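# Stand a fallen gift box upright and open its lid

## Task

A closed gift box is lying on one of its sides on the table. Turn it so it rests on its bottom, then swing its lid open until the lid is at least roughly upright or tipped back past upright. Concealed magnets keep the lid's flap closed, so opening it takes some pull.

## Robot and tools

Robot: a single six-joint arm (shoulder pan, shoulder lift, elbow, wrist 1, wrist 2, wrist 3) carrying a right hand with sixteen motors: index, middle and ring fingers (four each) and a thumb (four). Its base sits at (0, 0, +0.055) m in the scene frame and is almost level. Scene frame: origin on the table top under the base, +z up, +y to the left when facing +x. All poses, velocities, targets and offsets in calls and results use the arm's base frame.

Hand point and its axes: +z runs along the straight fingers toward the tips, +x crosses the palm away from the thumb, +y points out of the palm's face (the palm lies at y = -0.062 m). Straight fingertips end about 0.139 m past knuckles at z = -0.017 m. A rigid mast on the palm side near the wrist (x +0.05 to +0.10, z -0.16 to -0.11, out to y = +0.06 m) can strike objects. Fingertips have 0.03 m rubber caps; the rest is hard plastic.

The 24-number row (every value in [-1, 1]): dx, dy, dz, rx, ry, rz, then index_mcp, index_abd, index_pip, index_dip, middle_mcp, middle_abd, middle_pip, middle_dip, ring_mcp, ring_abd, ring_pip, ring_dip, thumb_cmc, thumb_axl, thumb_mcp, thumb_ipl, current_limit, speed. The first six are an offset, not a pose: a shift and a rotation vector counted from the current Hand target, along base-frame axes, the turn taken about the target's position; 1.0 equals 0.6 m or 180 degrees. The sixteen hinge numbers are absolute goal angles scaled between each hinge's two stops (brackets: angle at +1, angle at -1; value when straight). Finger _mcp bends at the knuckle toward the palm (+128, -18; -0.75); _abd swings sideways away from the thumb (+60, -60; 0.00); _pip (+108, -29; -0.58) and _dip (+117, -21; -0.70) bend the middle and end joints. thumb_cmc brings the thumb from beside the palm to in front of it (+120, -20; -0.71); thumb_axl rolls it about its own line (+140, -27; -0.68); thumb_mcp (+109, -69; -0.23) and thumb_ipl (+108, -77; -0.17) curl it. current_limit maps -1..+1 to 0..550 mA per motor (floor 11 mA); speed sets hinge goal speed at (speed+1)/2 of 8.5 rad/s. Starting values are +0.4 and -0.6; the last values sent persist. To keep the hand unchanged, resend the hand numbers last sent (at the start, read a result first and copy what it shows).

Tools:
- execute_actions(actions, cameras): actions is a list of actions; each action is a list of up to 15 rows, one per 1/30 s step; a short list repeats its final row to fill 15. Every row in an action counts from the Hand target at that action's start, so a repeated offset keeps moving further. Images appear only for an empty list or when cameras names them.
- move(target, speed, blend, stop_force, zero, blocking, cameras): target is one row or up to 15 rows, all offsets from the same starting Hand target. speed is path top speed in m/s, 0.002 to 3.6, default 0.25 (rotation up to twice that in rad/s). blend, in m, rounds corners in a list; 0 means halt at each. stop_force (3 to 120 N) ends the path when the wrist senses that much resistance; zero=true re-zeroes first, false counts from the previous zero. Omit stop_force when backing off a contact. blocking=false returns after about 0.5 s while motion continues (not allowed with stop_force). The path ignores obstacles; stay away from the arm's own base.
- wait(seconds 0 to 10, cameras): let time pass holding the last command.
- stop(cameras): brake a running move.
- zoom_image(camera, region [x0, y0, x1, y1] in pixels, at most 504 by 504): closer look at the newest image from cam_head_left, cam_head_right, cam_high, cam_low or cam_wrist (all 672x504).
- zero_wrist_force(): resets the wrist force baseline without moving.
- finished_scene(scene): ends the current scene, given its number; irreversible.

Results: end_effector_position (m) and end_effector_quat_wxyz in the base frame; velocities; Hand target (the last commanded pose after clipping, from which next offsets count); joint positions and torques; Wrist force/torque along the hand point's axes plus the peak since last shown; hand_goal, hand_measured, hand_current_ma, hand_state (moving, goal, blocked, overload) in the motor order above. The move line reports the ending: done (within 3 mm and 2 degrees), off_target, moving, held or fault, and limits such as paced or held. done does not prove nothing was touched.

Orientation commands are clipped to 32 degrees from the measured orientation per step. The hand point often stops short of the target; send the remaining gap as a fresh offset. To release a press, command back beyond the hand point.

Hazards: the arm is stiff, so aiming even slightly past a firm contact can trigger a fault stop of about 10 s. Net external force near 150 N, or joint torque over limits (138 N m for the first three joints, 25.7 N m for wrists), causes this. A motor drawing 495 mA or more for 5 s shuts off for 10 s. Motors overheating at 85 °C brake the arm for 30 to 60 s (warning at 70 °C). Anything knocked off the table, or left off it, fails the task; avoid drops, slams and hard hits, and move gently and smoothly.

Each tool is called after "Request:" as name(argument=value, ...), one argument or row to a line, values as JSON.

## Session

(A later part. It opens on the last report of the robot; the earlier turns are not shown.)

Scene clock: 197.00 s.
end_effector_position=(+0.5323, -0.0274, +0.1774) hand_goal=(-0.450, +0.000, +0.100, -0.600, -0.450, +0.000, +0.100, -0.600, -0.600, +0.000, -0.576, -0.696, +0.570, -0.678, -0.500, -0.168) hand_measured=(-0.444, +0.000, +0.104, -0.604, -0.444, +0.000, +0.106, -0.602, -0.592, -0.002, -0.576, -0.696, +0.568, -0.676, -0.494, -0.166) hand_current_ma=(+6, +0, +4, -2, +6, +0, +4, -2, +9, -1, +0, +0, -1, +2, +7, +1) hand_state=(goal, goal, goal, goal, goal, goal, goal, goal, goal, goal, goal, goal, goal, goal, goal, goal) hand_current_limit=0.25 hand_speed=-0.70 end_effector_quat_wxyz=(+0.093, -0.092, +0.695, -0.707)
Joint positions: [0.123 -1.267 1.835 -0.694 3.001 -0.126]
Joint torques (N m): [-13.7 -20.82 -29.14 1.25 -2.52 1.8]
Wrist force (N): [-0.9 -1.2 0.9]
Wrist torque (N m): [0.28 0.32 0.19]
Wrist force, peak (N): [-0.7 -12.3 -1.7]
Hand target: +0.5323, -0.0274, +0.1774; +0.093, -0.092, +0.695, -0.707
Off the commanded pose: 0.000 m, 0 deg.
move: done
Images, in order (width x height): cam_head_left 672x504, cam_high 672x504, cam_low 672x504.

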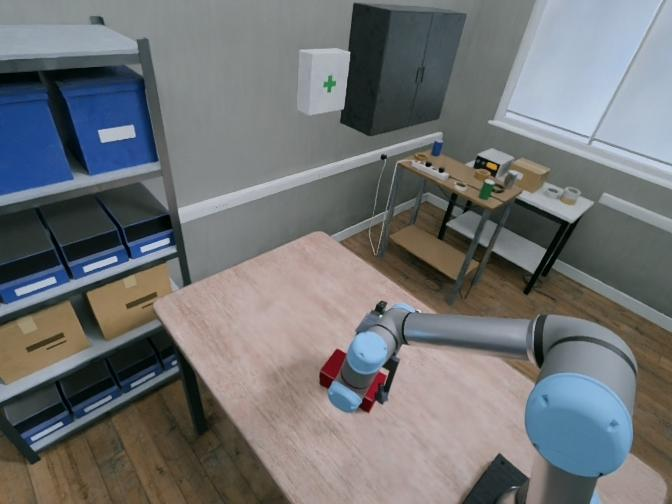

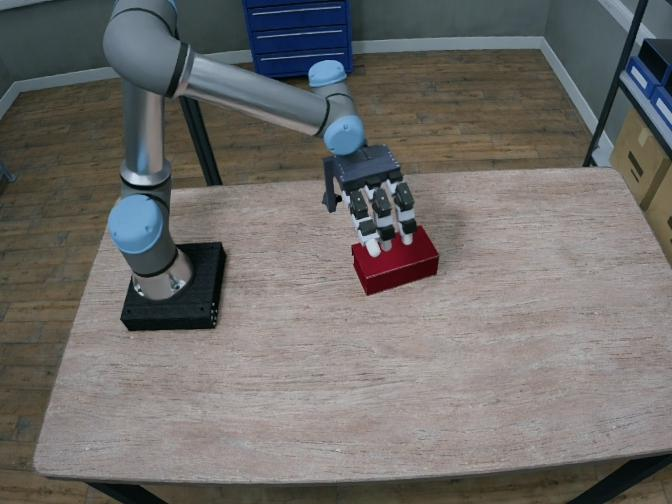

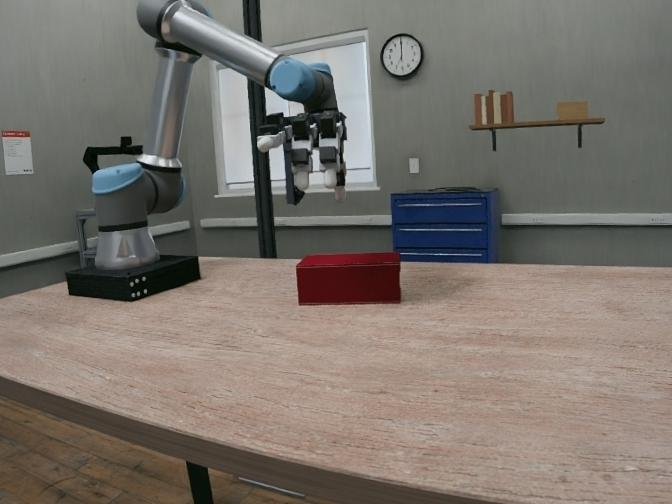

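Request:
move(
  target=[-0.05,0.13,0.04,0,0,0.5,-0.28,0,-0.139,-0.261,-0.28,0,-0.139,-0.261,-0.2,0,-0.576,-0.696,0.57,-0.678,-0.6,-0.168,0.2,-0.5],
  speed=0.35,
)

Request:
move(
  target=[0.163,0.052,-0.04,-0.0715,0.04,0.509,-0.28,0,-0.139,-0.261,-0.28,0,-0.139,-0.261,-0.2,0,-0.576,-0.696,0.57,-0.678,-0.6,-0.168,0.2,-0.5],
  speed=0.35,
  cameras=["cam_high","cam_low","cam_head_left","cam_wrist"],
)

Request:
zoom_image(
  camera="cam_high",
  region=[320, 150, 500, 320],
)

Scene clock: 229.00 s.
end_effector_position=(+0.5023, +0.0506, +0.2014) hand_goal=(-0.280, +0.000, -0.140, -0.262, -0.280, +0.000, -0.140, -0.262, -0.200, +0.000, -0.576, -0.696, +0.570, -0.678, -0.600, -0.168) hand_measured=(-0.274, +0.000, -0.136, -0.266, -0.274, +0.000, -0.134, -0.264, -0.194, -0.002, -0.576, -0.696, +0.568, -0.676, -0.594, -0.166) hand_current_ma=(+5, +0, +4, -2, +5, +0, +4, -2, +6, -1, +0, +0, -1, +2, +9, +1) hand_state=(goal, goal, goal, goal, goal, goal, goal, goal, goal, goal, goal, goal, goal, goal, goal, goal) hand_current_limit=0.20 hand_speed=-0.50 end_effector_quat_wxyz=(+0.566, -0.556, +0.426, -0.434)
Joint positions: [-0.592 -1.781 2.304 -0.551 0.717 0.02]
Joint torques (N m): [-13.31 2.24 -29.75 -3.11 -2.25 2.19]
Wrist force (N): [-0.7 -1.0 1.1]
Wrist torque (N m): [0.27 0.26 0.19]
Wrist force, peak (N): [-0.8 -1.6 1.1]
Hand target: +0.5023, +0.0506, +0.2014; +0.566, -0.556, +0.426, -0.434
Off the commanded pose: 0.000 m, 0 deg.
move: done

Scene clock: 232.03 s.
end_effector_position=(+0.6001, +0.0818, +0.1774) hand_goal=(-0.280, +0.000, -0.140, -0.262, -0.280, +0.000, -0.140, -0.262, -0.200, +0.000, -0.576, -0.696, +0.570, -0.678, -0.600, -0.168) hand_measured=(-0.274, +0.000, -0.136, -0.266, -0.274, +0.000, -0.136, -0.264, -0.194, -0.002, -0.576, -0.696, +0.568, -0.676, -0.594, -0.166) hand_current_ma=(+5, +0, +3, -2, +5, +0, +3, -2, +6, -1, +0, +0, -1, +2, +9, +1) hand_state=(goal, goal, goal, goal, goal, goal, goal, goal, goal, goal, goal, goal, goal, goal, goal, goal) hand_current_limit=0.20 hand_speed=-0.50 end_effector_quat_wxyz=(-0.621, +0.770, +0.115, -0.093)
Joint positions: [-0.352 -0.902 1.141 -0.583 -0.68 0.271]
Joint torques (N m): [15.35 -36.83 -29.25 2.08 -1.84 -2.23]
Wrist force (N): [-0.6 -1.5 1.0]
Wrist torque (N m): [0.25 0.20 0.26]
Wrist force, peak (N): [-0.8 -1.3 1.3]
Hand target: +0.6001, +0.0818, +0.1774; -0.621, +0.770, +0.115, -0.093
Off the commanded pose: 0.000 m, 0 deg.
move: done
Images, in order (width x height): cam_head_left 672x504, cam_high 672x504, cam_low 672x504, cam_wrist 672x504.

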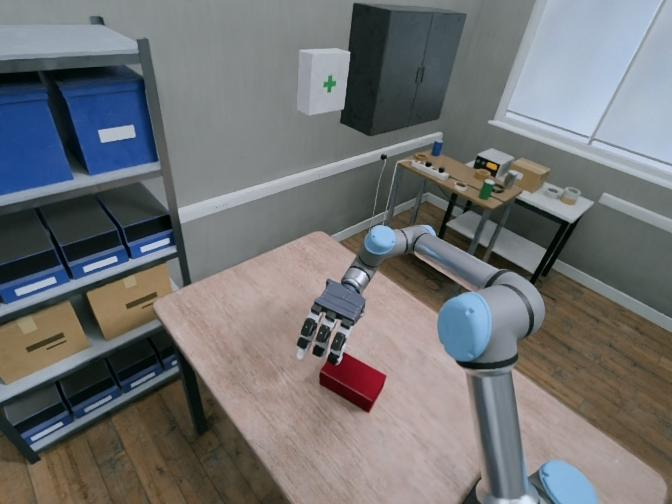

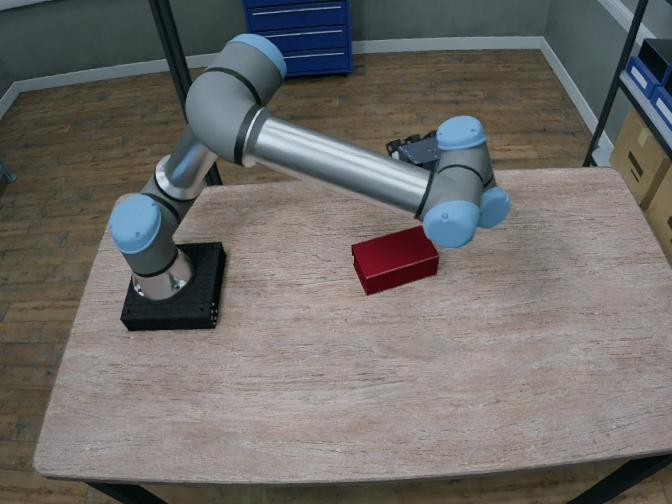

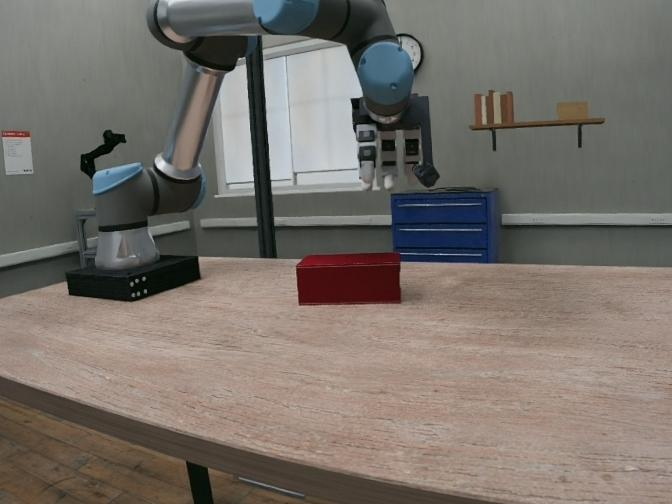

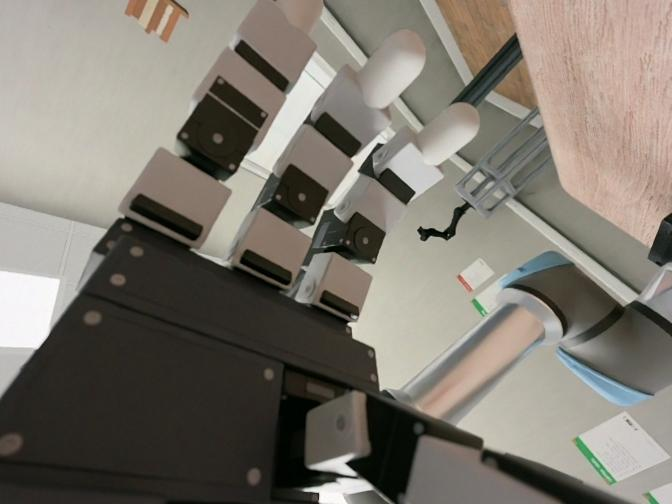

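Scaled by 2.800 from the camera's 672x504 image, which has a finer 960x720 frame.

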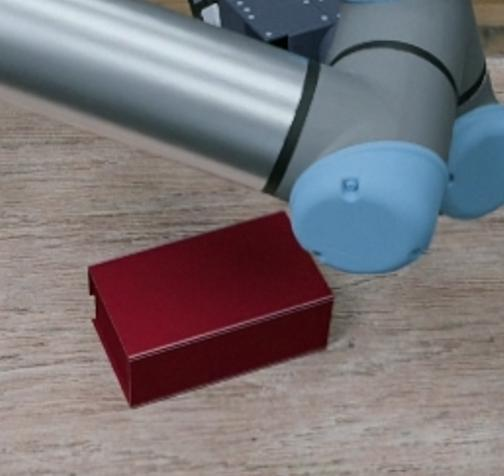

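Request:
move(
  target=[
    [0,0,-0.19,0,0,0,-0.28,0,-0.139,-0.261,-0.28,0,-0.139,-0.261,-0.2,0,-0.576,-0.696,0.57,-0.678,-0.6,-0.168,0.2,-0.5],
    [0,0,-0.277,0,0,0,-0.28,0,-0.139,-0.261,-0.28,0,-0.139,-0.261,-0.2,0,-0.576,-0.696,0.57,-0.678,-0.6,-0.168,0.2,-0.5],
  ],
  speed=[0.1,0.04],
  stop_force=4,
  cameras=["cam_high","cam_low","cam_head_left"],
)

Request:
zoom_image(
  camera="cam_high",
  region=[320, 180, 500, 320],
)

Request:
zoom_image(
  camera="cam_low",
  region=[260, 180, 460, 330],
)

Request:
zoom_image(
  camera="cam_head_left",
  region=[290, 310, 430, 430],
)

Scene clock: 240.63 s.
end_effector_position=(+0.6001, +0.0818, +0.0112) hand_goal=(-0.280, +0.000, -0.140, -0.262, -0.280, +0.000, -0.140, -0.262, -0.200, +0.000, -0.576, -0.696, +0.570, -0.678, -0.600, -0.168) hand_measured=(-0.274, +0.000, -0.136, -0.266, -0.274, +0.000, -0.136, -0.264, -0.194, -0.002, -0.576, -0.696, +0.568, -0.676, -0.594, -0.166) hand_current_ma=(+5, +0, +3, -2, +5, +0, +3, -2, +6, -1, +0, +0, -1, +2, +9, +1) hand_state=(goal, goal, goal, goal, goal, goal, goal, goal, goal, goal, goal, goal, goal, goal, goal, goal) hand_current_limit=0.20 hand_speed=-0.50 end_effector_quat_wxyz=(-0.621, +0.770, +0.115, -0.093)
Joint positions: [-0.352 -0.738 1.308 -0.913 -0.68 0.271]
Joint torques (N m): [-7.35 -37.68 -9.46 -1.75 2.26 1.97]
Wrist force (N): [-0.5 -1.1 0.9]
Wrist torque (N m): [0.29 0.18 0.26]
Wrist force, peak (N): [-0.5 -2.7 0.9]
Hand target: +0.6001, +0.0818, +0.0112; -0.621, +0.770, +0.115, -0.093
Off the commanded pose: 0.000 m, 0 deg.
move: done
Images, in order (width x height): cam_head_left 672x504, cam_high 672x504, cam_low 672x504.

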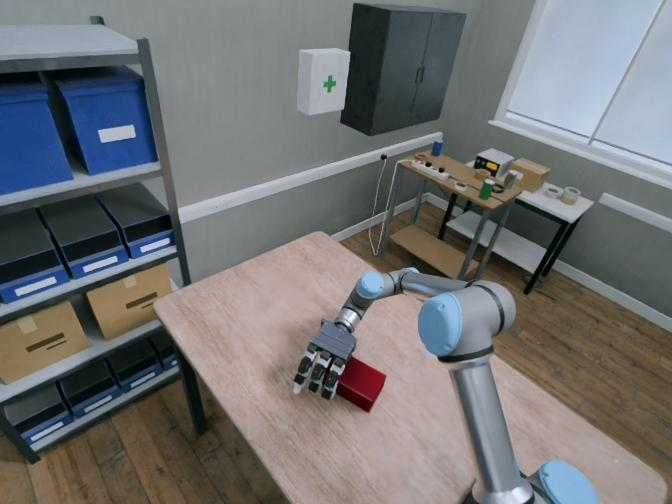

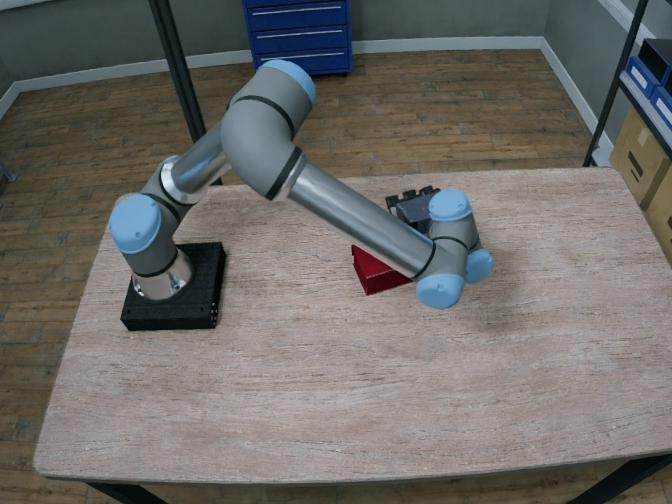

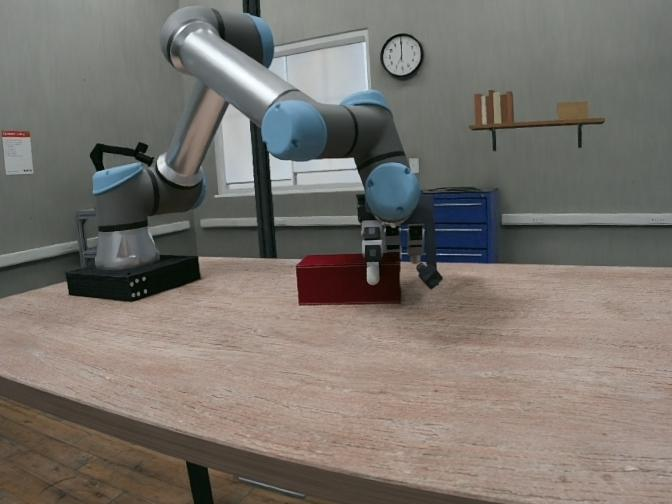

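Scaled by 2.800 from the camera's 672x504 image, which has a finer 960x720 frame.

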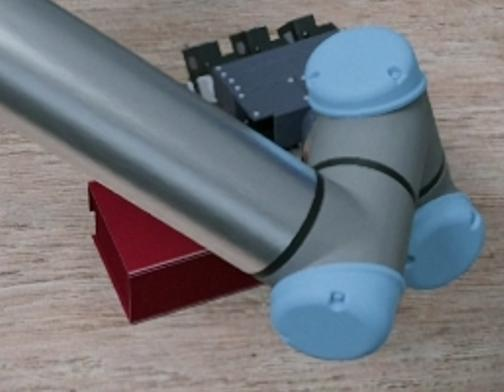

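Scaled by 2.520 from the camera's 672x504 image, which has a finer 960x720 frame.

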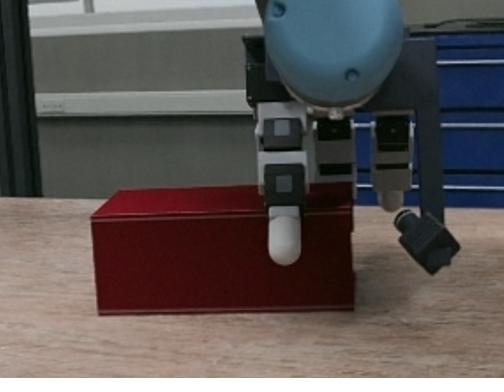

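Scaled by 3.600 from the camera's 672x504 image, which has a finer 960x720 frame.

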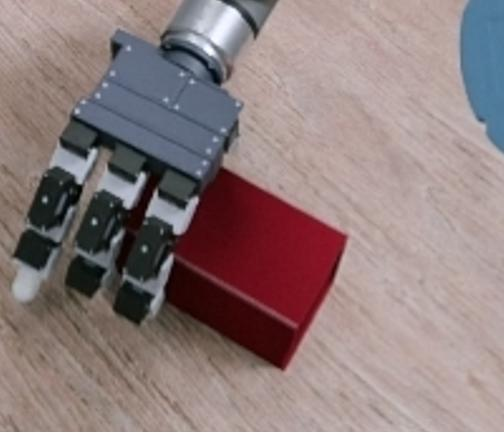

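Request:
move(
  target=[
    [-0.0287,-0.0088,0,0,0,0,-0.28,0,-0.139,-0.261,-0.28,0,-0.139,-0.261,-0.2,0,-0.576,-0.696,0.57,-0.678,-0.6,-0.168,0.2,-0.5],
    [-0.0287,-0.0088,0,0,0,0,0.205,0,-0.139,-0.261,0.205,0,-0.139,-0.261,-0.2,0,-0.576,-0.696,0.57,-0.678,-0.1,-0.168,0.2,-0.88],
  ],
  speed=0.04,
  cameras=["cam_high","cam_low","cam_head_left"],
)

Request:
zoom_image(
  camera="cam_low",
  region=[260, 180, 460, 330],
)

Request:
zoom_image(
  camera="cam_head_left",
  region=[290, 310, 430, 430],
)

Scene clock: 250.77 s.
end_effector_position=(+0.5829, +0.0765, +0.0112) hand_goal=(+0.204, +0.000, -0.140, -0.262, +0.204, +0.000, -0.140, -0.262, -0.200, +0.000, -0.576, -0.696, +0.570, -0.678, -0.100, -0.168) hand_measured=(-0.092, +0.000, -0.170, -0.274, -0.078, +0.000, -0.172, -0.272, -0.194, -0.002, -0.576, -0.696, +0.568, -0.672, -0.456, -0.174) hand_current_ma=(-330, +0, -52, -15, -330, +0, -57, -11, +6, -1, +0, +0, -1, +6, -330, -9) hand_state=(blocked, goal, blocked, goal, blocked, goal, blocked, goal, goal, goal, goal, goal, goal, goal, blocked, goal) hand_current_limit=0.20 hand_speed=-0.88 end_effector_quat_wxyz=(-0.621, +0.770, +0.115, -0.093)
Joint positions: [-0.369 -0.77 1.37 -0.936 -0.695 0.263]
Joint torques (N m): [-13.65 -59.66 -10.31 -1.39 -1.72 -2.45]
Wrist force (N): [-0.4 -5.3 1.7]
Wrist torque (N m): [0.21 0.18 0.27]
Wrist force, peak (N): [-0.3 -5.8 1.2]
Hand target: +0.5828, +0.0765, +0.0112; -0.621, +0.770, +0.115, -0.093
Off the commanded pose: 0.000 m, 0 deg.
move: done
Images, in order (width x height): cam_head_left 672x504, cam_high 672x504, cam_low 672x504.

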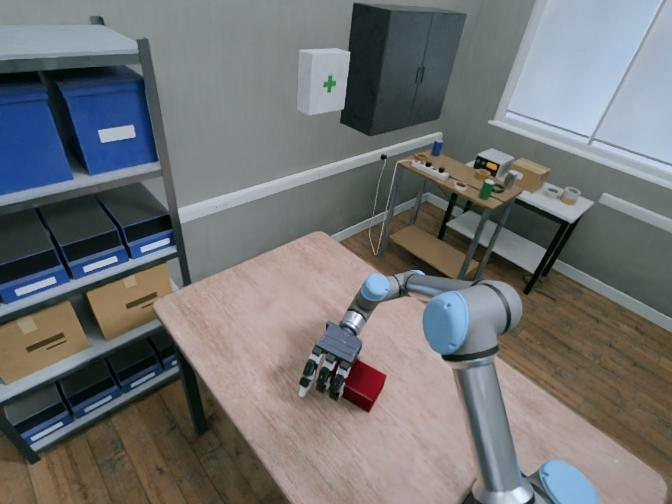

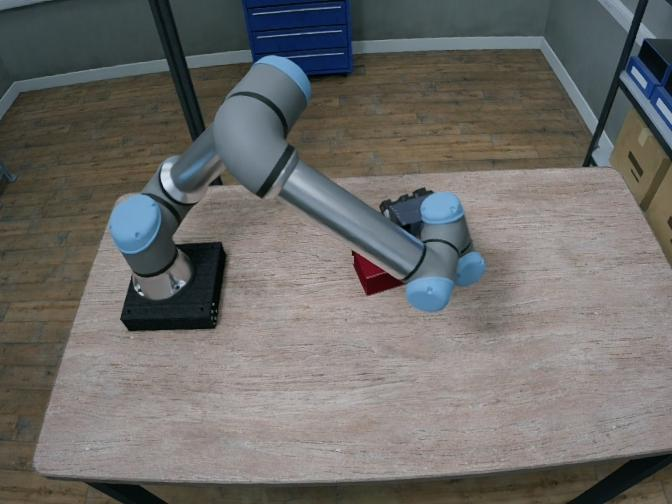

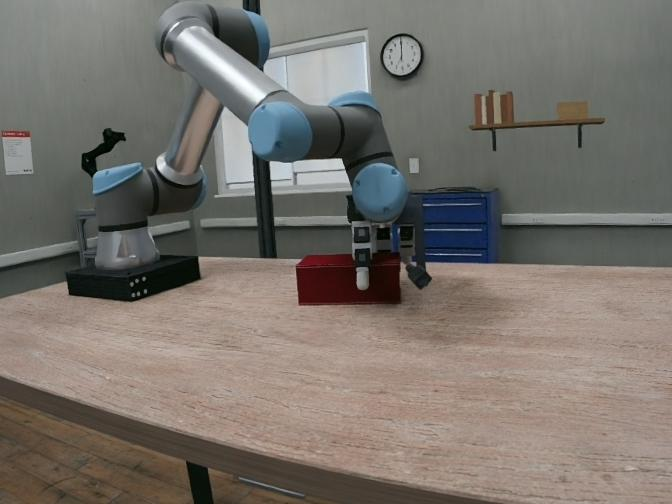

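Scaled by 2.520 from the camera's 672x504 image, which has a finer 960x720 frame.

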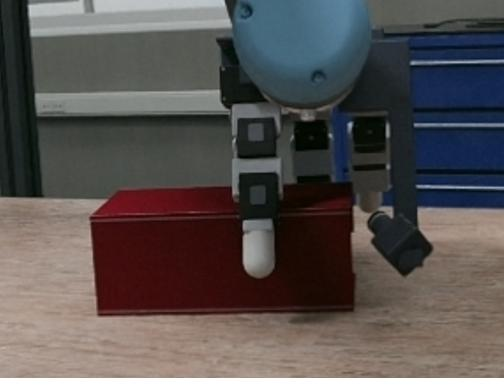

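Scaled by 3.600 from the camera's 672x504 image, which has a finer 960x720 frame.

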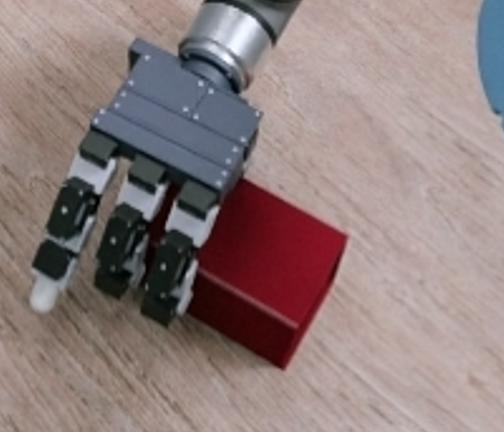

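Request:
move(
  target=[
    [0,0,0,0,0,0,0.205,0,-0.139,-0.261,0.0,0,0.12,-0.2,-0.2,0,-0.576,-0.696,0.57,-0.678,-0.1,-0.168,0.3,-0.9],
    [0,0,0,0,0,0,0.205,0,-0.139,-0.261,-0.28,0,0.518,-0.116,-0.2,0,-0.576,-0.696,0.57,-0.678,-0.1,-0.168,0.3,-0.9],
    [0,0,0,0,0,0,0.205,0,-0.139,-0.261,-0.6,0,0.88,-0.04,-0.2,0,-0.576,-0.696,0.57,-0.678,-0.1,-0.168,0.3,-0.85],
  ],
  cameras=["cam_high","cam_low","cam_head_left"],
)

Request:
zoom_image(
  camera="cam_low",
  region=[260, 180, 460, 330],
)

Request:
zoom_image(
  camera="cam_head_left",
  region=[290, 310, 430, 430],
)

Scene clock: 258.03 s.
end_effector_position=(+0.5828, +0.0765, +0.0112) hand_goal=(+0.204, +0.000, -0.140, -0.262, -0.600, +0.000, +0.880, -0.040, -0.200, +0.000, -0.576, -0.696, +0.570, -0.678, -0.100, -0.168) hand_measured=(-0.078, +0.000, -0.182, -0.288, -0.622, +0.000, +0.620, -0.068, -0.194, -0.002, -0.576, -0.696, +0.572, -0.670, -0.456, -0.178) hand_current_ma=(-357, +0, -89, -43, -39, +0, -358, -49, +6, -1, +0, +0, +2, +10, -358, -17) hand_state=(blocked, goal, blocked, blocked, blocked, goal, blocked, blocked, goal, goal, goal, goal, goal, goal, blocked, goal) hand_current_limit=0.30 hand_speed=-0.85 end_effector_quat_wxyz=(-0.621, +0.770, +0.115, -0.093)
Joint positions: [-0.369 -0.77 1.37 -0.936 -0.695 0.263]
Joint torques (N m): [-9.88 -42.57 -15.23 -0.81 0.77 -2.01]
Wrist force (N): [-0.3 -0.5 0.9]
Wrist torque (N m): [0.29 0.15 0.38]
Wrist force, peak (N): [-0.5 -5.9 1.6]
Hand target: +0.5828, +0.0765, +0.0112; -0.621, +0.770, +0.115, -0.093
Off the commanded pose: 0.000 m, 0 deg.
move: done
Images, in order (width x height): cam_head_left 672x504, cam_high 672x504, cam_low 672x504.

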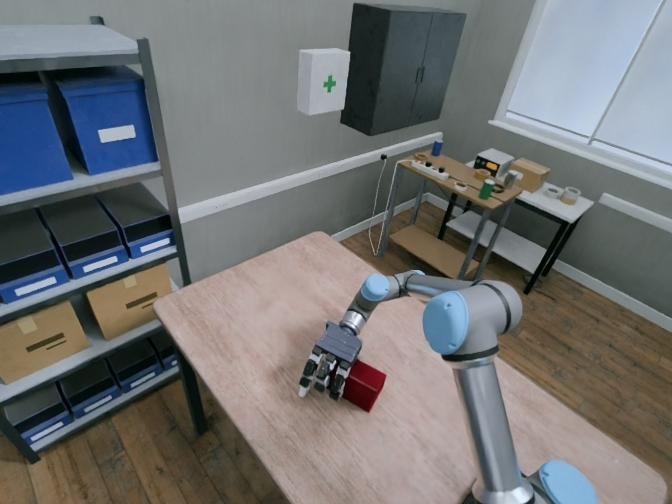

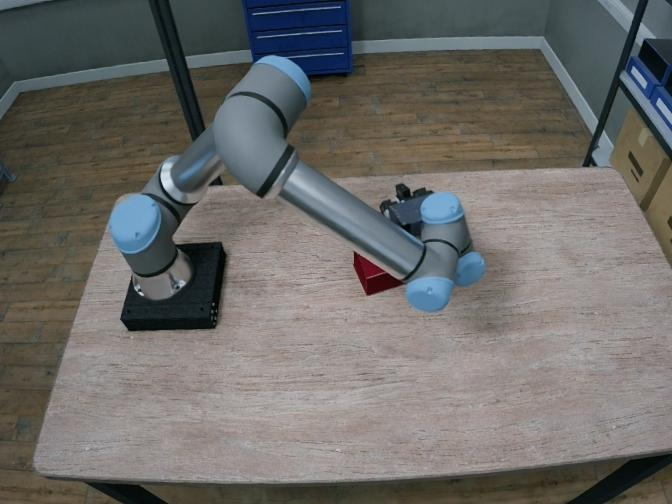

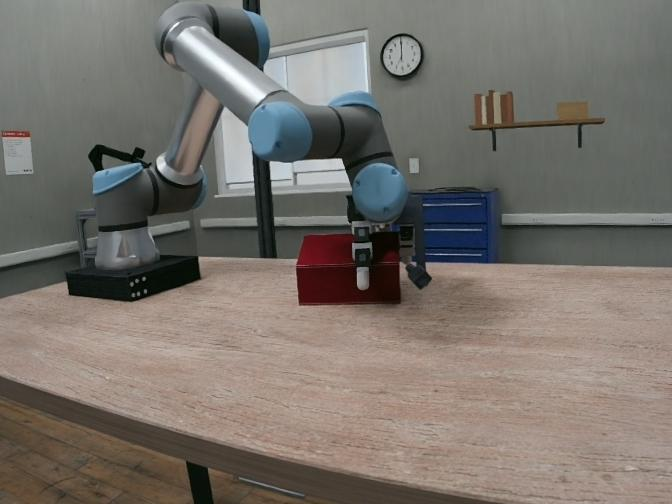

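Scaled by 2.520 from the camera's 672x504 image, which has a finer 960x720 frame.

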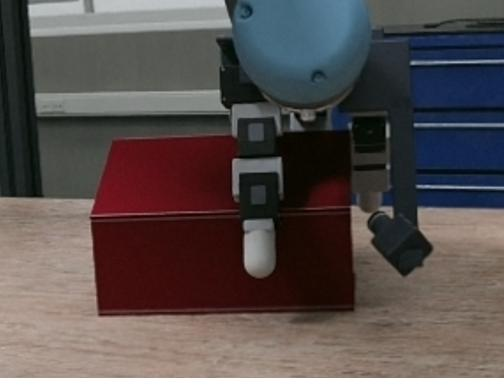

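Scaled by 3.600 from the camera's 672x504 image, which has a finer 960x720 frame.

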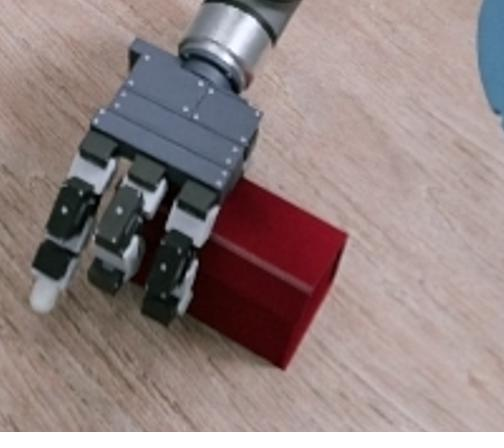

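Request:
move(
  target=[
    [0,0,0,0,0,0,-0.2,0,-0.139,-0.261,-0.6,0,0.88,-0.04,-0.2,0,-0.576,-0.696,0.57,-0.678,-0.6,-0.168,0.3,-0.7],
    [0,0,0.025,0,0,0,-0.2,0,-0.139,-0.261,-0.6,0,0.88,-0.04,-0.2,0,-0.576,-0.696,0.57,-0.678,-0.6,-0.168,0.3,-0.7],
    [-0.008,0.024,0.04,0,0,0,-0.2,0,-0.139,-0.261,-0.4,0,0.45,-0.1,-0.2,0,-0.576,-0.696,0.57,-0.678,-0.6,-0.168,0.3,-0.8],
    [-0.0125,0.041,0.08,0,0,0,-0.28,0,-0.139,-0.261,-0.35,0,-0.1,-0.25,-0.2,0,-0.576,-0.696,0.57,-0.678,-0.6,-0.168,0.3,-0.7],
    [-0.025,0.08,0.28,0,0,0,-0.28,0,-0.139,-0.261,-0.35,0,-0.1,-0.25,-0.2,0,-0.576,-0.696,0.57,-0.678,-0.6,-0.168,0.3,-0.7],
  ],
  speed=[0.1,0.05,0.06,0.06,0.25],
  cameras=["cam_high","cam_low","cam_head_left"],
)

Request:
zoom_image(
  camera="cam_low",
  region=[260, 180, 460, 330],
)

Request:
zoom_image(
  camera="cam_head_left",
  region=[290, 310, 430, 430],
)

Scene clock: 271.90 s.
end_effector_position=(+0.5678, +0.1245, +0.1792) hand_goal=(-0.280, +0.000, -0.140, -0.262, -0.350, +0.000, -0.100, -0.250, -0.200, +0.000, -0.576, -0.696, +0.570, -0.678, -0.600, -0.168) hand_measured=(-0.268, +0.000, -0.142, -0.266, -0.346, +0.000, -0.096, -0.248, -0.194, -0.002, -0.576, -0.696, +0.570, -0.676, -0.594, -0.170) hand_current_ma=(+16, +0, -1, -2, +5, +0, +3, +1, +6, -1, +0, +0, +0, +2, +6, -1) hand_state=(goal, goal, goal, goal, goal, goal, goal, goal, goal, goal, goal, goal, goal, goal, goal, goal) hand_current_limit=0.30 hand_speed=-0.70 end_effector_quat_wxyz=(-0.621, +0.770, +0.115, -0.093)
Joint positions: [-0.307 -1 1.3 -0.664 -0.637 0.297]
Joint torques (N m): [15.25 -56.89 -29.49 1.81 2.94 -2.09]
Wrist force (N): [-0.6 -1.3 0.9]
Wrist torque (N m): [0.28 0.19 0.22]
Wrist force, peak (N): [-1.0 -3.0 1.1]
Hand target: +0.5678, +0.1245, +0.1792; -0.621, +0.770, +0.115, -0.093
Off the commanded pose: 0.000 m, 0 deg.
move: done
Images, in order (width x height): cam_head_left 672x504, cam_high 672x504, cam_low 672x504.

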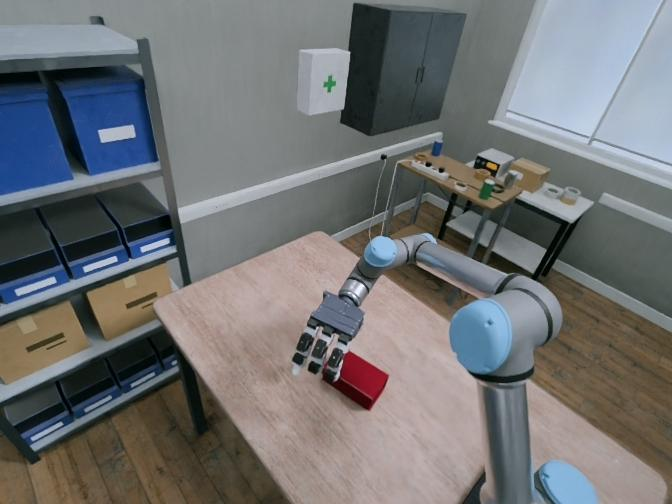

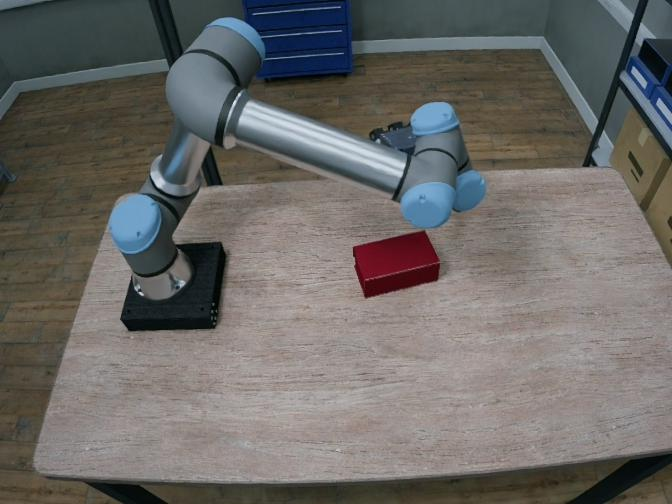

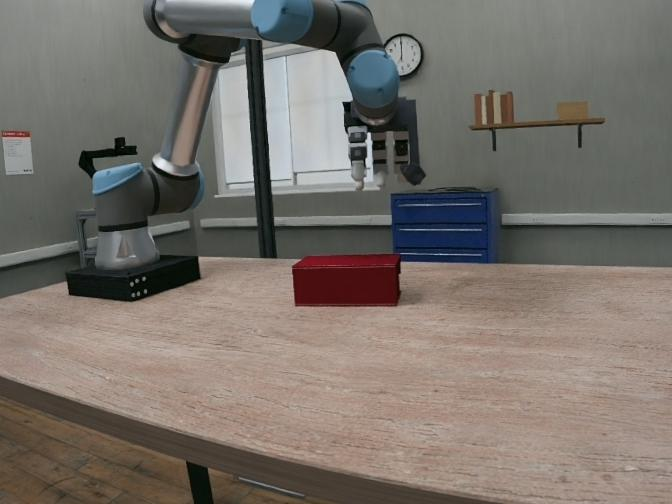

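Scaled by 2.520 from the camera's 672x504 image, which has a finer 960x720 frame.

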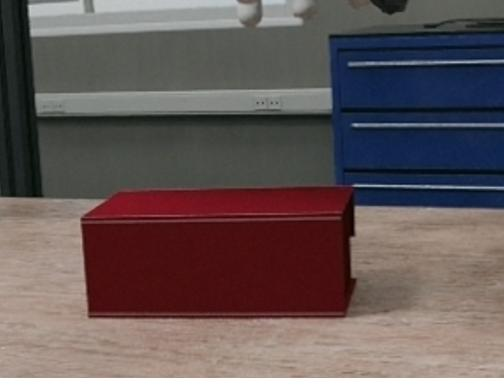

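Scaled by 3.600 from the camera's 672x504 image, which has a finer 960x720 frame.

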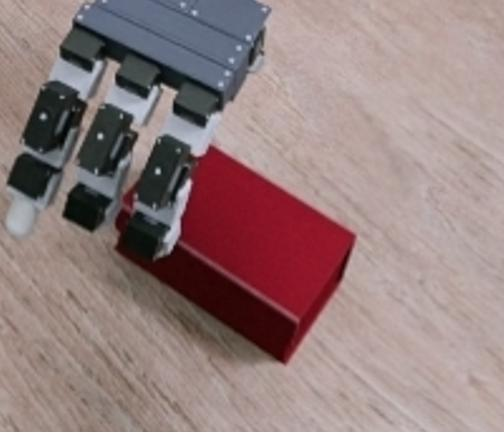

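Request:
move(
  target=[
    [0.025,-0.08,0,0,0,0,-0.28,0,-0.139,-0.261,-0.28,0,-0.139,-0.261,-0.2,0,-0.576,-0.696,0.57,-0.678,-0.6,-0.168,0.2,-0.5],
    [0.025,-0.08,-0.28,0,0,0,-0.28,0,-0.139,-0.261,-0.28,0,-0.139,-0.261,-0.2,0,-0.576,-0.696,0.57,-0.678,-0.6,-0.168,0.2,-0.5],
    [0.025,-0.08,-0.28,0,0,0,0.205,0,-0.139,-0.261,0.205,0,-0.139,-0.261,-0.2,0,-0.576,-0.696,0.57,-0.678,-0.1,-0.168,0.2,-0.88],
  ],
  speed=[0.15,0.1,0.1],
  cameras=[],
)

Request:
move(
  target=[
    [0,0,0,0,0,0,0.205,0,-0.139,-0.261,0.0,0,0.12,-0.2,-0.2,0,-0.576,-0.696,0.57,-0.678,-0.1,-0.168,0.3,-0.9],
    [0,0,0,0,0,0,0.205,0,-0.139,-0.261,-0.28,0,0.518,-0.116,-0.2,0,-0.576,-0.696,0.57,-0.678,-0.1,-0.168,0.3,-0.9],
    [0,0,0,0,0,0,0.205,0,-0.139,-0.261,-0.6,0,0.88,-0.04,-0.2,0,-0.576,-0.696,0.57,-0.678,-0.1,-0.168,0.3,-0.85],
    [0,0,0,0,0,0,-0.6,0,-0.139,-0.261,-0.6,0,0.88,-0.04,-0.2,0,-0.576,-0.696,0.57,-0.678,-0.6,-0.168,0.3,-0.7],
  ],
  cameras=["cam_low","cam_head_left","cam_high"],
)

Request:
zoom_image(
  camera="cam_low",
  region=[260, 180, 460, 330],
)

Request:
zoom_image(
  camera="cam_head_left",
  region=[290, 310, 430, 430],
)

Scene clock: 306.13 s.
end_effector_position=(+0.5828, +0.0765, +0.0112) hand_goal=(+0.204, +0.000, -0.140, -0.262, +0.204, +0.000, -0.140, -0.262, -0.200, +0.000, -0.576, -0.696, +0.570, -0.678, -0.100, -0.168) hand_measured=(-0.082, +0.000, -0.170, -0.274, -0.072, +0.000, -0.172, -0.272, -0.194, -0.002, -0.576, -0.696, +0.570, -0.674, -0.468, -0.174) hand_current_ma=(-330, +0, -52, -15, -330, +0, -57, -11, +6, -1, +0, +0, +0, +4, -330, -9) hand_state=(blocked, goal, blocked, goal, blocked, goal, blocked, goal, goal, goal, goal, goal, goal, goal, blocked, goal) hand_current_limit=0.20 hand_speed=-0.88 end_effector_quat_wxyz=(-0.621, +0.770, +0.115, -0.093)
Joint positions: [-0.369 -0.77 1.37 -0.936 -0.695 0.263]
Joint torques (N m): [13.22 -36.56 -9.88 -1.51 2.2 1.84]
Wrist force (N): [-0.4 -5.9 1.6]
Wrist torque (N m): [0.14 0.19 0.24]
Wrist force, peak (N): [-0.2 -6.6 1.4]
Hand target: +0.5828, +0.0765, +0.0112; -0.621, +0.770, +0.115, -0.093
Off the commanded pose: 0.000 m, 0 deg.
move: done
No camera images: "cameras" was empty.

Scene clock: 310.17 s.
end_effector_position=(+0.5828, +0.0765, +0.0112) hand_goal=(-0.600, +0.000, -0.140, -0.262, -0.600, +0.000, +0.880, -0.040, -0.200, +0.000, -0.576, -0.696, +0.570, -0.678, -0.600, -0.168) hand_measured=(-0.582, +0.000, -0.142, -0.266, -0.600, +0.002, +0.864, -0.048, -0.194, -0.002, -0.576, -0.696, +0.570, -0.676, -0.596, -0.170) hand_current_ma=(+28, +0, -1, -2, +0, +0, -22, -8, +6, -1, +0, +0, +0, +3, +6, -1) hand_state=(goal, goal, goal, goal, goal, goal, goal, goal, goal, goal, goal, goal, goal, goal, goal, goal) hand_current_limit=0.30 hand_speed=-0.70 end_effector_quat_wxyz=(-0.621, +0.770, +0.115, -0.093)
Joint positions: [-0.369 -0.77 1.37 -0.936 -0.695 0.263]
Joint torques (N m): [14.65 -44.07 -10.16 -1.08 2.14 0.27]
Wrist force (N): [-0.3 -0.6 1.2]
Wrist torque (N m): [0.29 0.16 0.27]
Wrist force, peak (N): [-0.6 -6.5 1.6]
Hand target: +0.5828, +0.0765, +0.0112; -0.621, +0.770, +0.115, -0.093
Off the commanded pose: 0.000 m, 0 deg.
move: done
Images, in order (width x height): cam_head_left 672x504, cam_high 672x504, cam_low 672x504.

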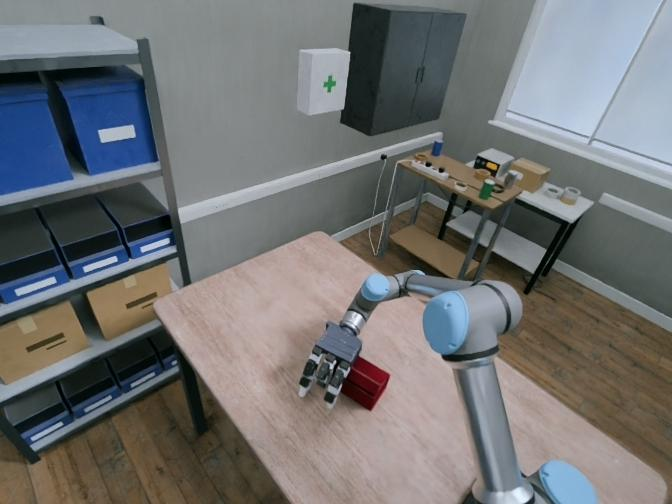

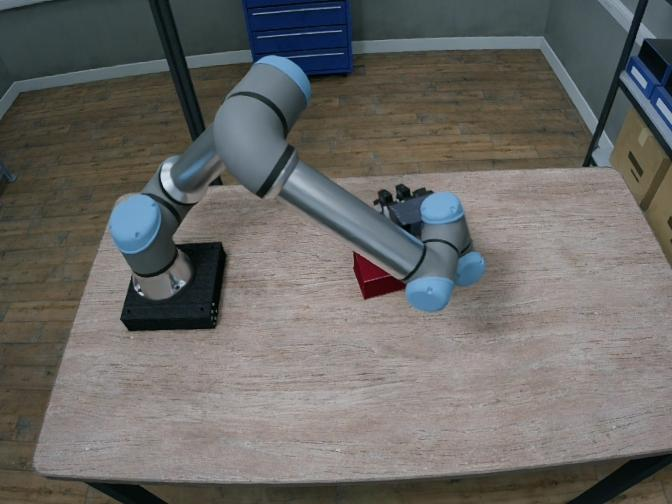

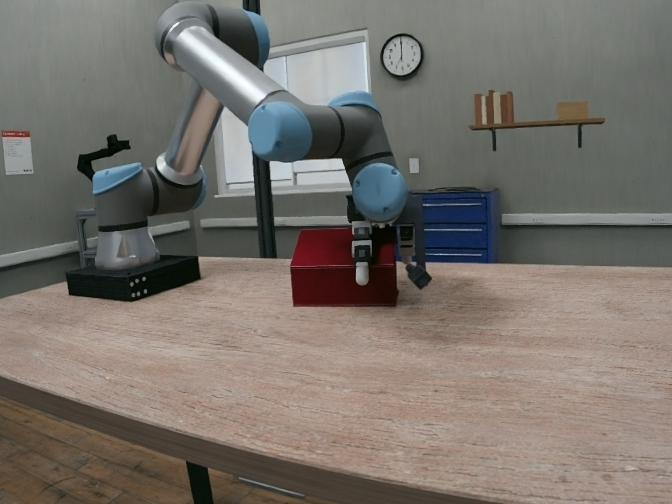

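Scaled by 2.520 from the camera's 672x504 image, which has a finer 960x720 frame.

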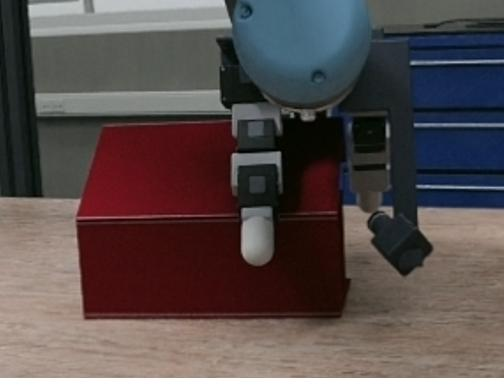

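Scaled by 3.600 from the camera's 672x504 image, which has a finer 960x720 frame.

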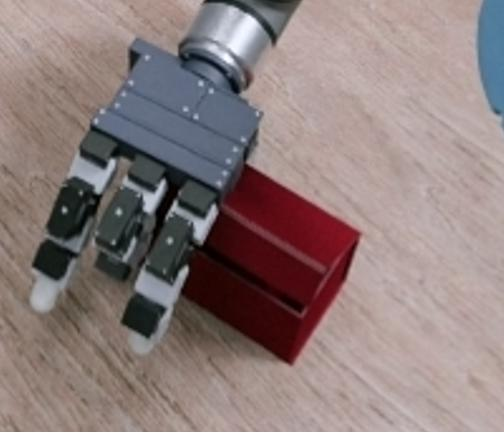

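Request:
move(
  target=[0.0097,-0.032,0.033,0,0,0,-0.6,0,-0.139,-0.261,-0.6,0,0.88,-0.04,-0.2,0,-0.576,-0.696,0.57,-0.678,-0.6,-0.168,0.3,-0.7],
  speed=0.05,
  cameras=["cam_low","cam_head_left"],
)

Request:
zoom_image(
  camera="cam_low",
  region=[260, 180, 460, 330],
)

Request:
zoom_image(
  camera="cam_head_left",
  region=[290, 310, 430, 430],
)

Request:
move(
  target=[
    [-0.0015,0.005,0.042,-0.1275,-0.039,0,-0.6,0,-0.139,-0.261,-0.205,0,0.007,-0.116,-0.2,0,-0.576,-0.696,0.57,-0.678,-0.6,-0.168,0.3,-0.93],
    [-0.003,0.011,0.0675,-0.255,-0.078,0,-0.6,0,-0.139,-0.261,-0.205,0,0.007,-0.116,-0.2,0,-0.576,-0.696,0.57,-0.678,-0.6,-0.168,0.3,-0.93],
  ],
  speed=0.12,
  blend=[0.02,0],
  cameras=["cam_low","cam_head_left","cam_high"],
)

Request:
zoom_image(
  camera="cam_low",
  region=[260, 180, 460, 330],
)

Request:
zoom_image(
  camera="cam_head_left",
  region=[290, 310, 430, 430],
)

Scene clock: 321.70 s.
end_effector_position=(+0.5887, +0.0574, +0.0310) hand_goal=(-0.600, +0.000, -0.140, -0.262, -0.600, +0.000, +0.880, -0.040, -0.200, +0.000, -0.576, -0.696, +0.570, -0.678, -0.600, -0.168) hand_measured=(-0.582, +0.000, -0.142, -0.266, -0.600, +0.002, +0.866, -0.048, -0.194, -0.002, -0.576, -0.696, +0.570, -0.676, -0.596, -0.170) hand_current_ma=(+28, +0, +0, -2, +0, +0, -19, -7, +6, -1, +0, +0, +0, +2, +6, -1) hand_state=(goal, goal, goal, goal, goal, goal, goal, goal, goal, goal, goal, goal, goal, goal, goal, goal) hand_current_limit=0.30 hand_speed=-0.70 end_effector_quat_wxyz=(-0.621, +0.770, +0.115, -0.093)
Joint positions: [-0.392 -0.776 1.32 -0.872 -0.717 0.251]
Joint torques (N m): [-12.82 -58.7 -27.38 2.07 -2.08 -2.32]
Wrist force (N): [-0.2 -0.3 1.2]
Wrist torque (N m): [0.31 0.15 0.32]
Wrist force, peak (N): [-0.1 -1.0 1.5]
Hand target: +0.5887, +0.0573, +0.0310; -0.621, +0.770, +0.115, -0.093
Off the commanded pose: 0.000 m, 0 deg.
move: done
Images, in order (width x height): cam_head_left 672x504, cam_low 672x504.

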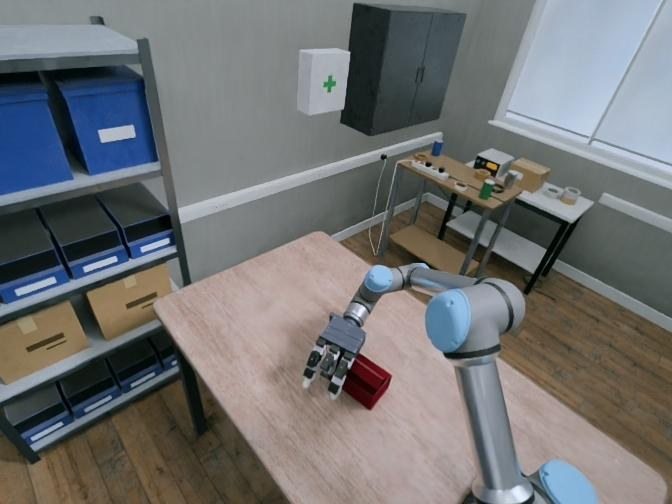

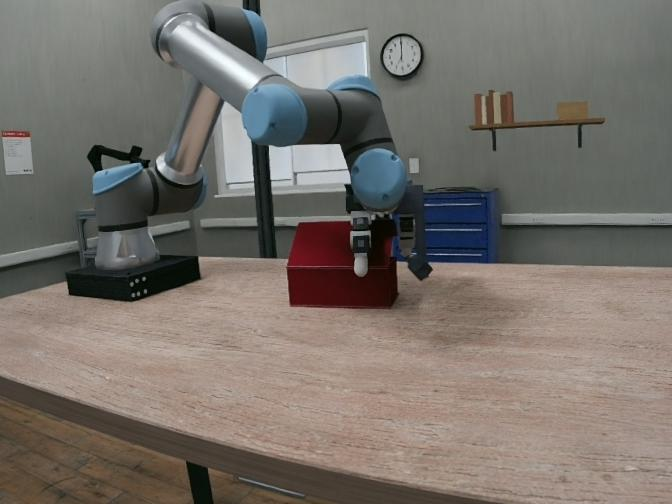

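Scaled by 2.520 from the camera's 672x504 image, which has a finer 960x720 frame.

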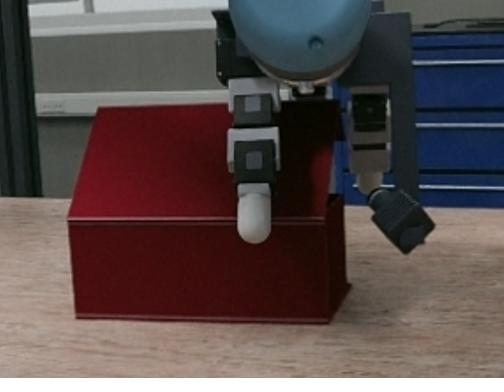

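Scaled by 3.600 from the camera's 672x504 image, which has a finer 960x720 frame.

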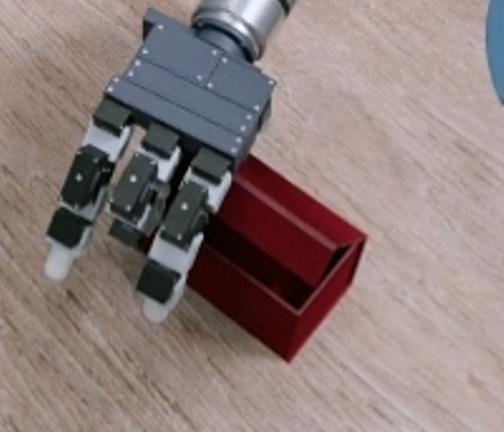

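Scene clock: 325.70 s.
end_effector_position=(+0.5869, +0.0639, +0.0715) hand_goal=(-0.600, +0.000, -0.140, -0.262, -0.206, +0.000, +0.006, -0.116, -0.200, +0.000, -0.576, -0.696, +0.570, -0.678, -0.600, -0.168) hand_measured=(-0.592, +0.000, -0.142, -0.266, -0.210, +0.002, +0.002, -0.116, -0.198, -0.002, -0.576, -0.696, +0.570, -0.676, -0.596, -0.170) hand_current_ma=(+9, +0, +0, -2, -4, +0, -3, +0, +1, -1, +0, +0, +0, +2, +6, -1) hand_state=(goal, goal, goal, goal, goal, goal, goal, goal, goal, goal, goal, goal, goal, goal, goal, goal) hand_current_limit=0.30 hand_speed=-0.93 end_effector_quat_wxyz=(-0.254, +0.956, +0.143, -0.039)
Joint positions: [-0.165 -1.135 1.701 -1.885 -1.11 1.05]
Joint torques (N m): [13.81 -50.77 -11.91 -3.68 -1.77 2.11]
Wrist force (N): [-0.1 -0.5 0.2]
Wrist torque (N m): [0.28 0.00 0.06]
Wrist force, peak (N): [-0.4 -1.1 1.3]
Hand target: +0.5869, +0.0639, +0.0715; -0.254, +0.956, +0.143, -0.039
Off the commanded pose: 0.000 m, 0 deg.
move: done
Images, in order (width x height): cam_head_left 672x504, cam_high 672x504, cam_low 672x504.

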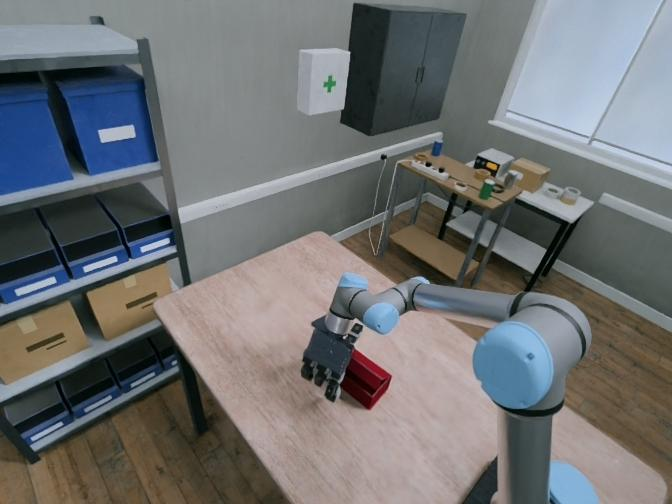

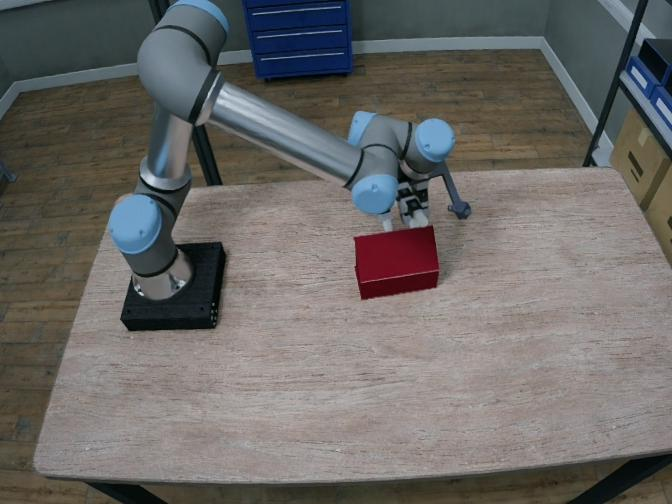

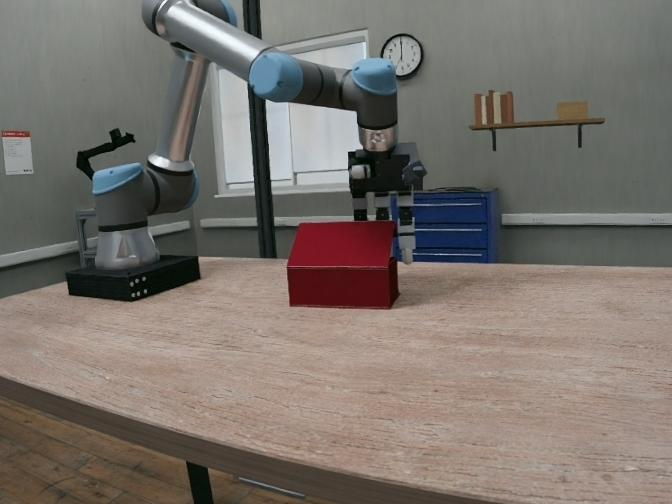

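Scaled by 2.520 from the camera's 672x504 image, which has a finer 960x720 frame.

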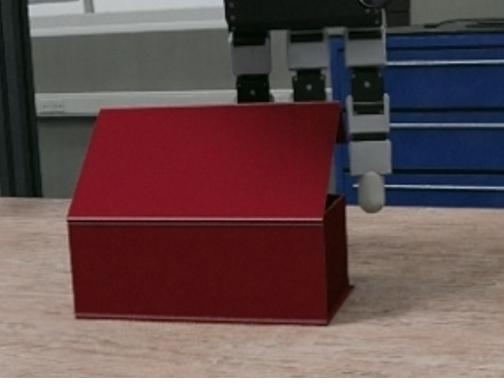

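Scaled by 3.600 from the camera's 672x504 image, which has a finer 960x720 frame.

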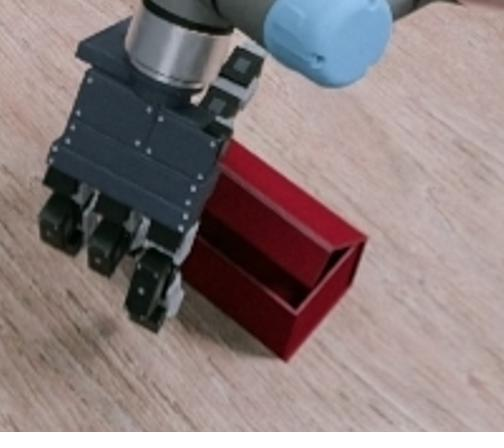

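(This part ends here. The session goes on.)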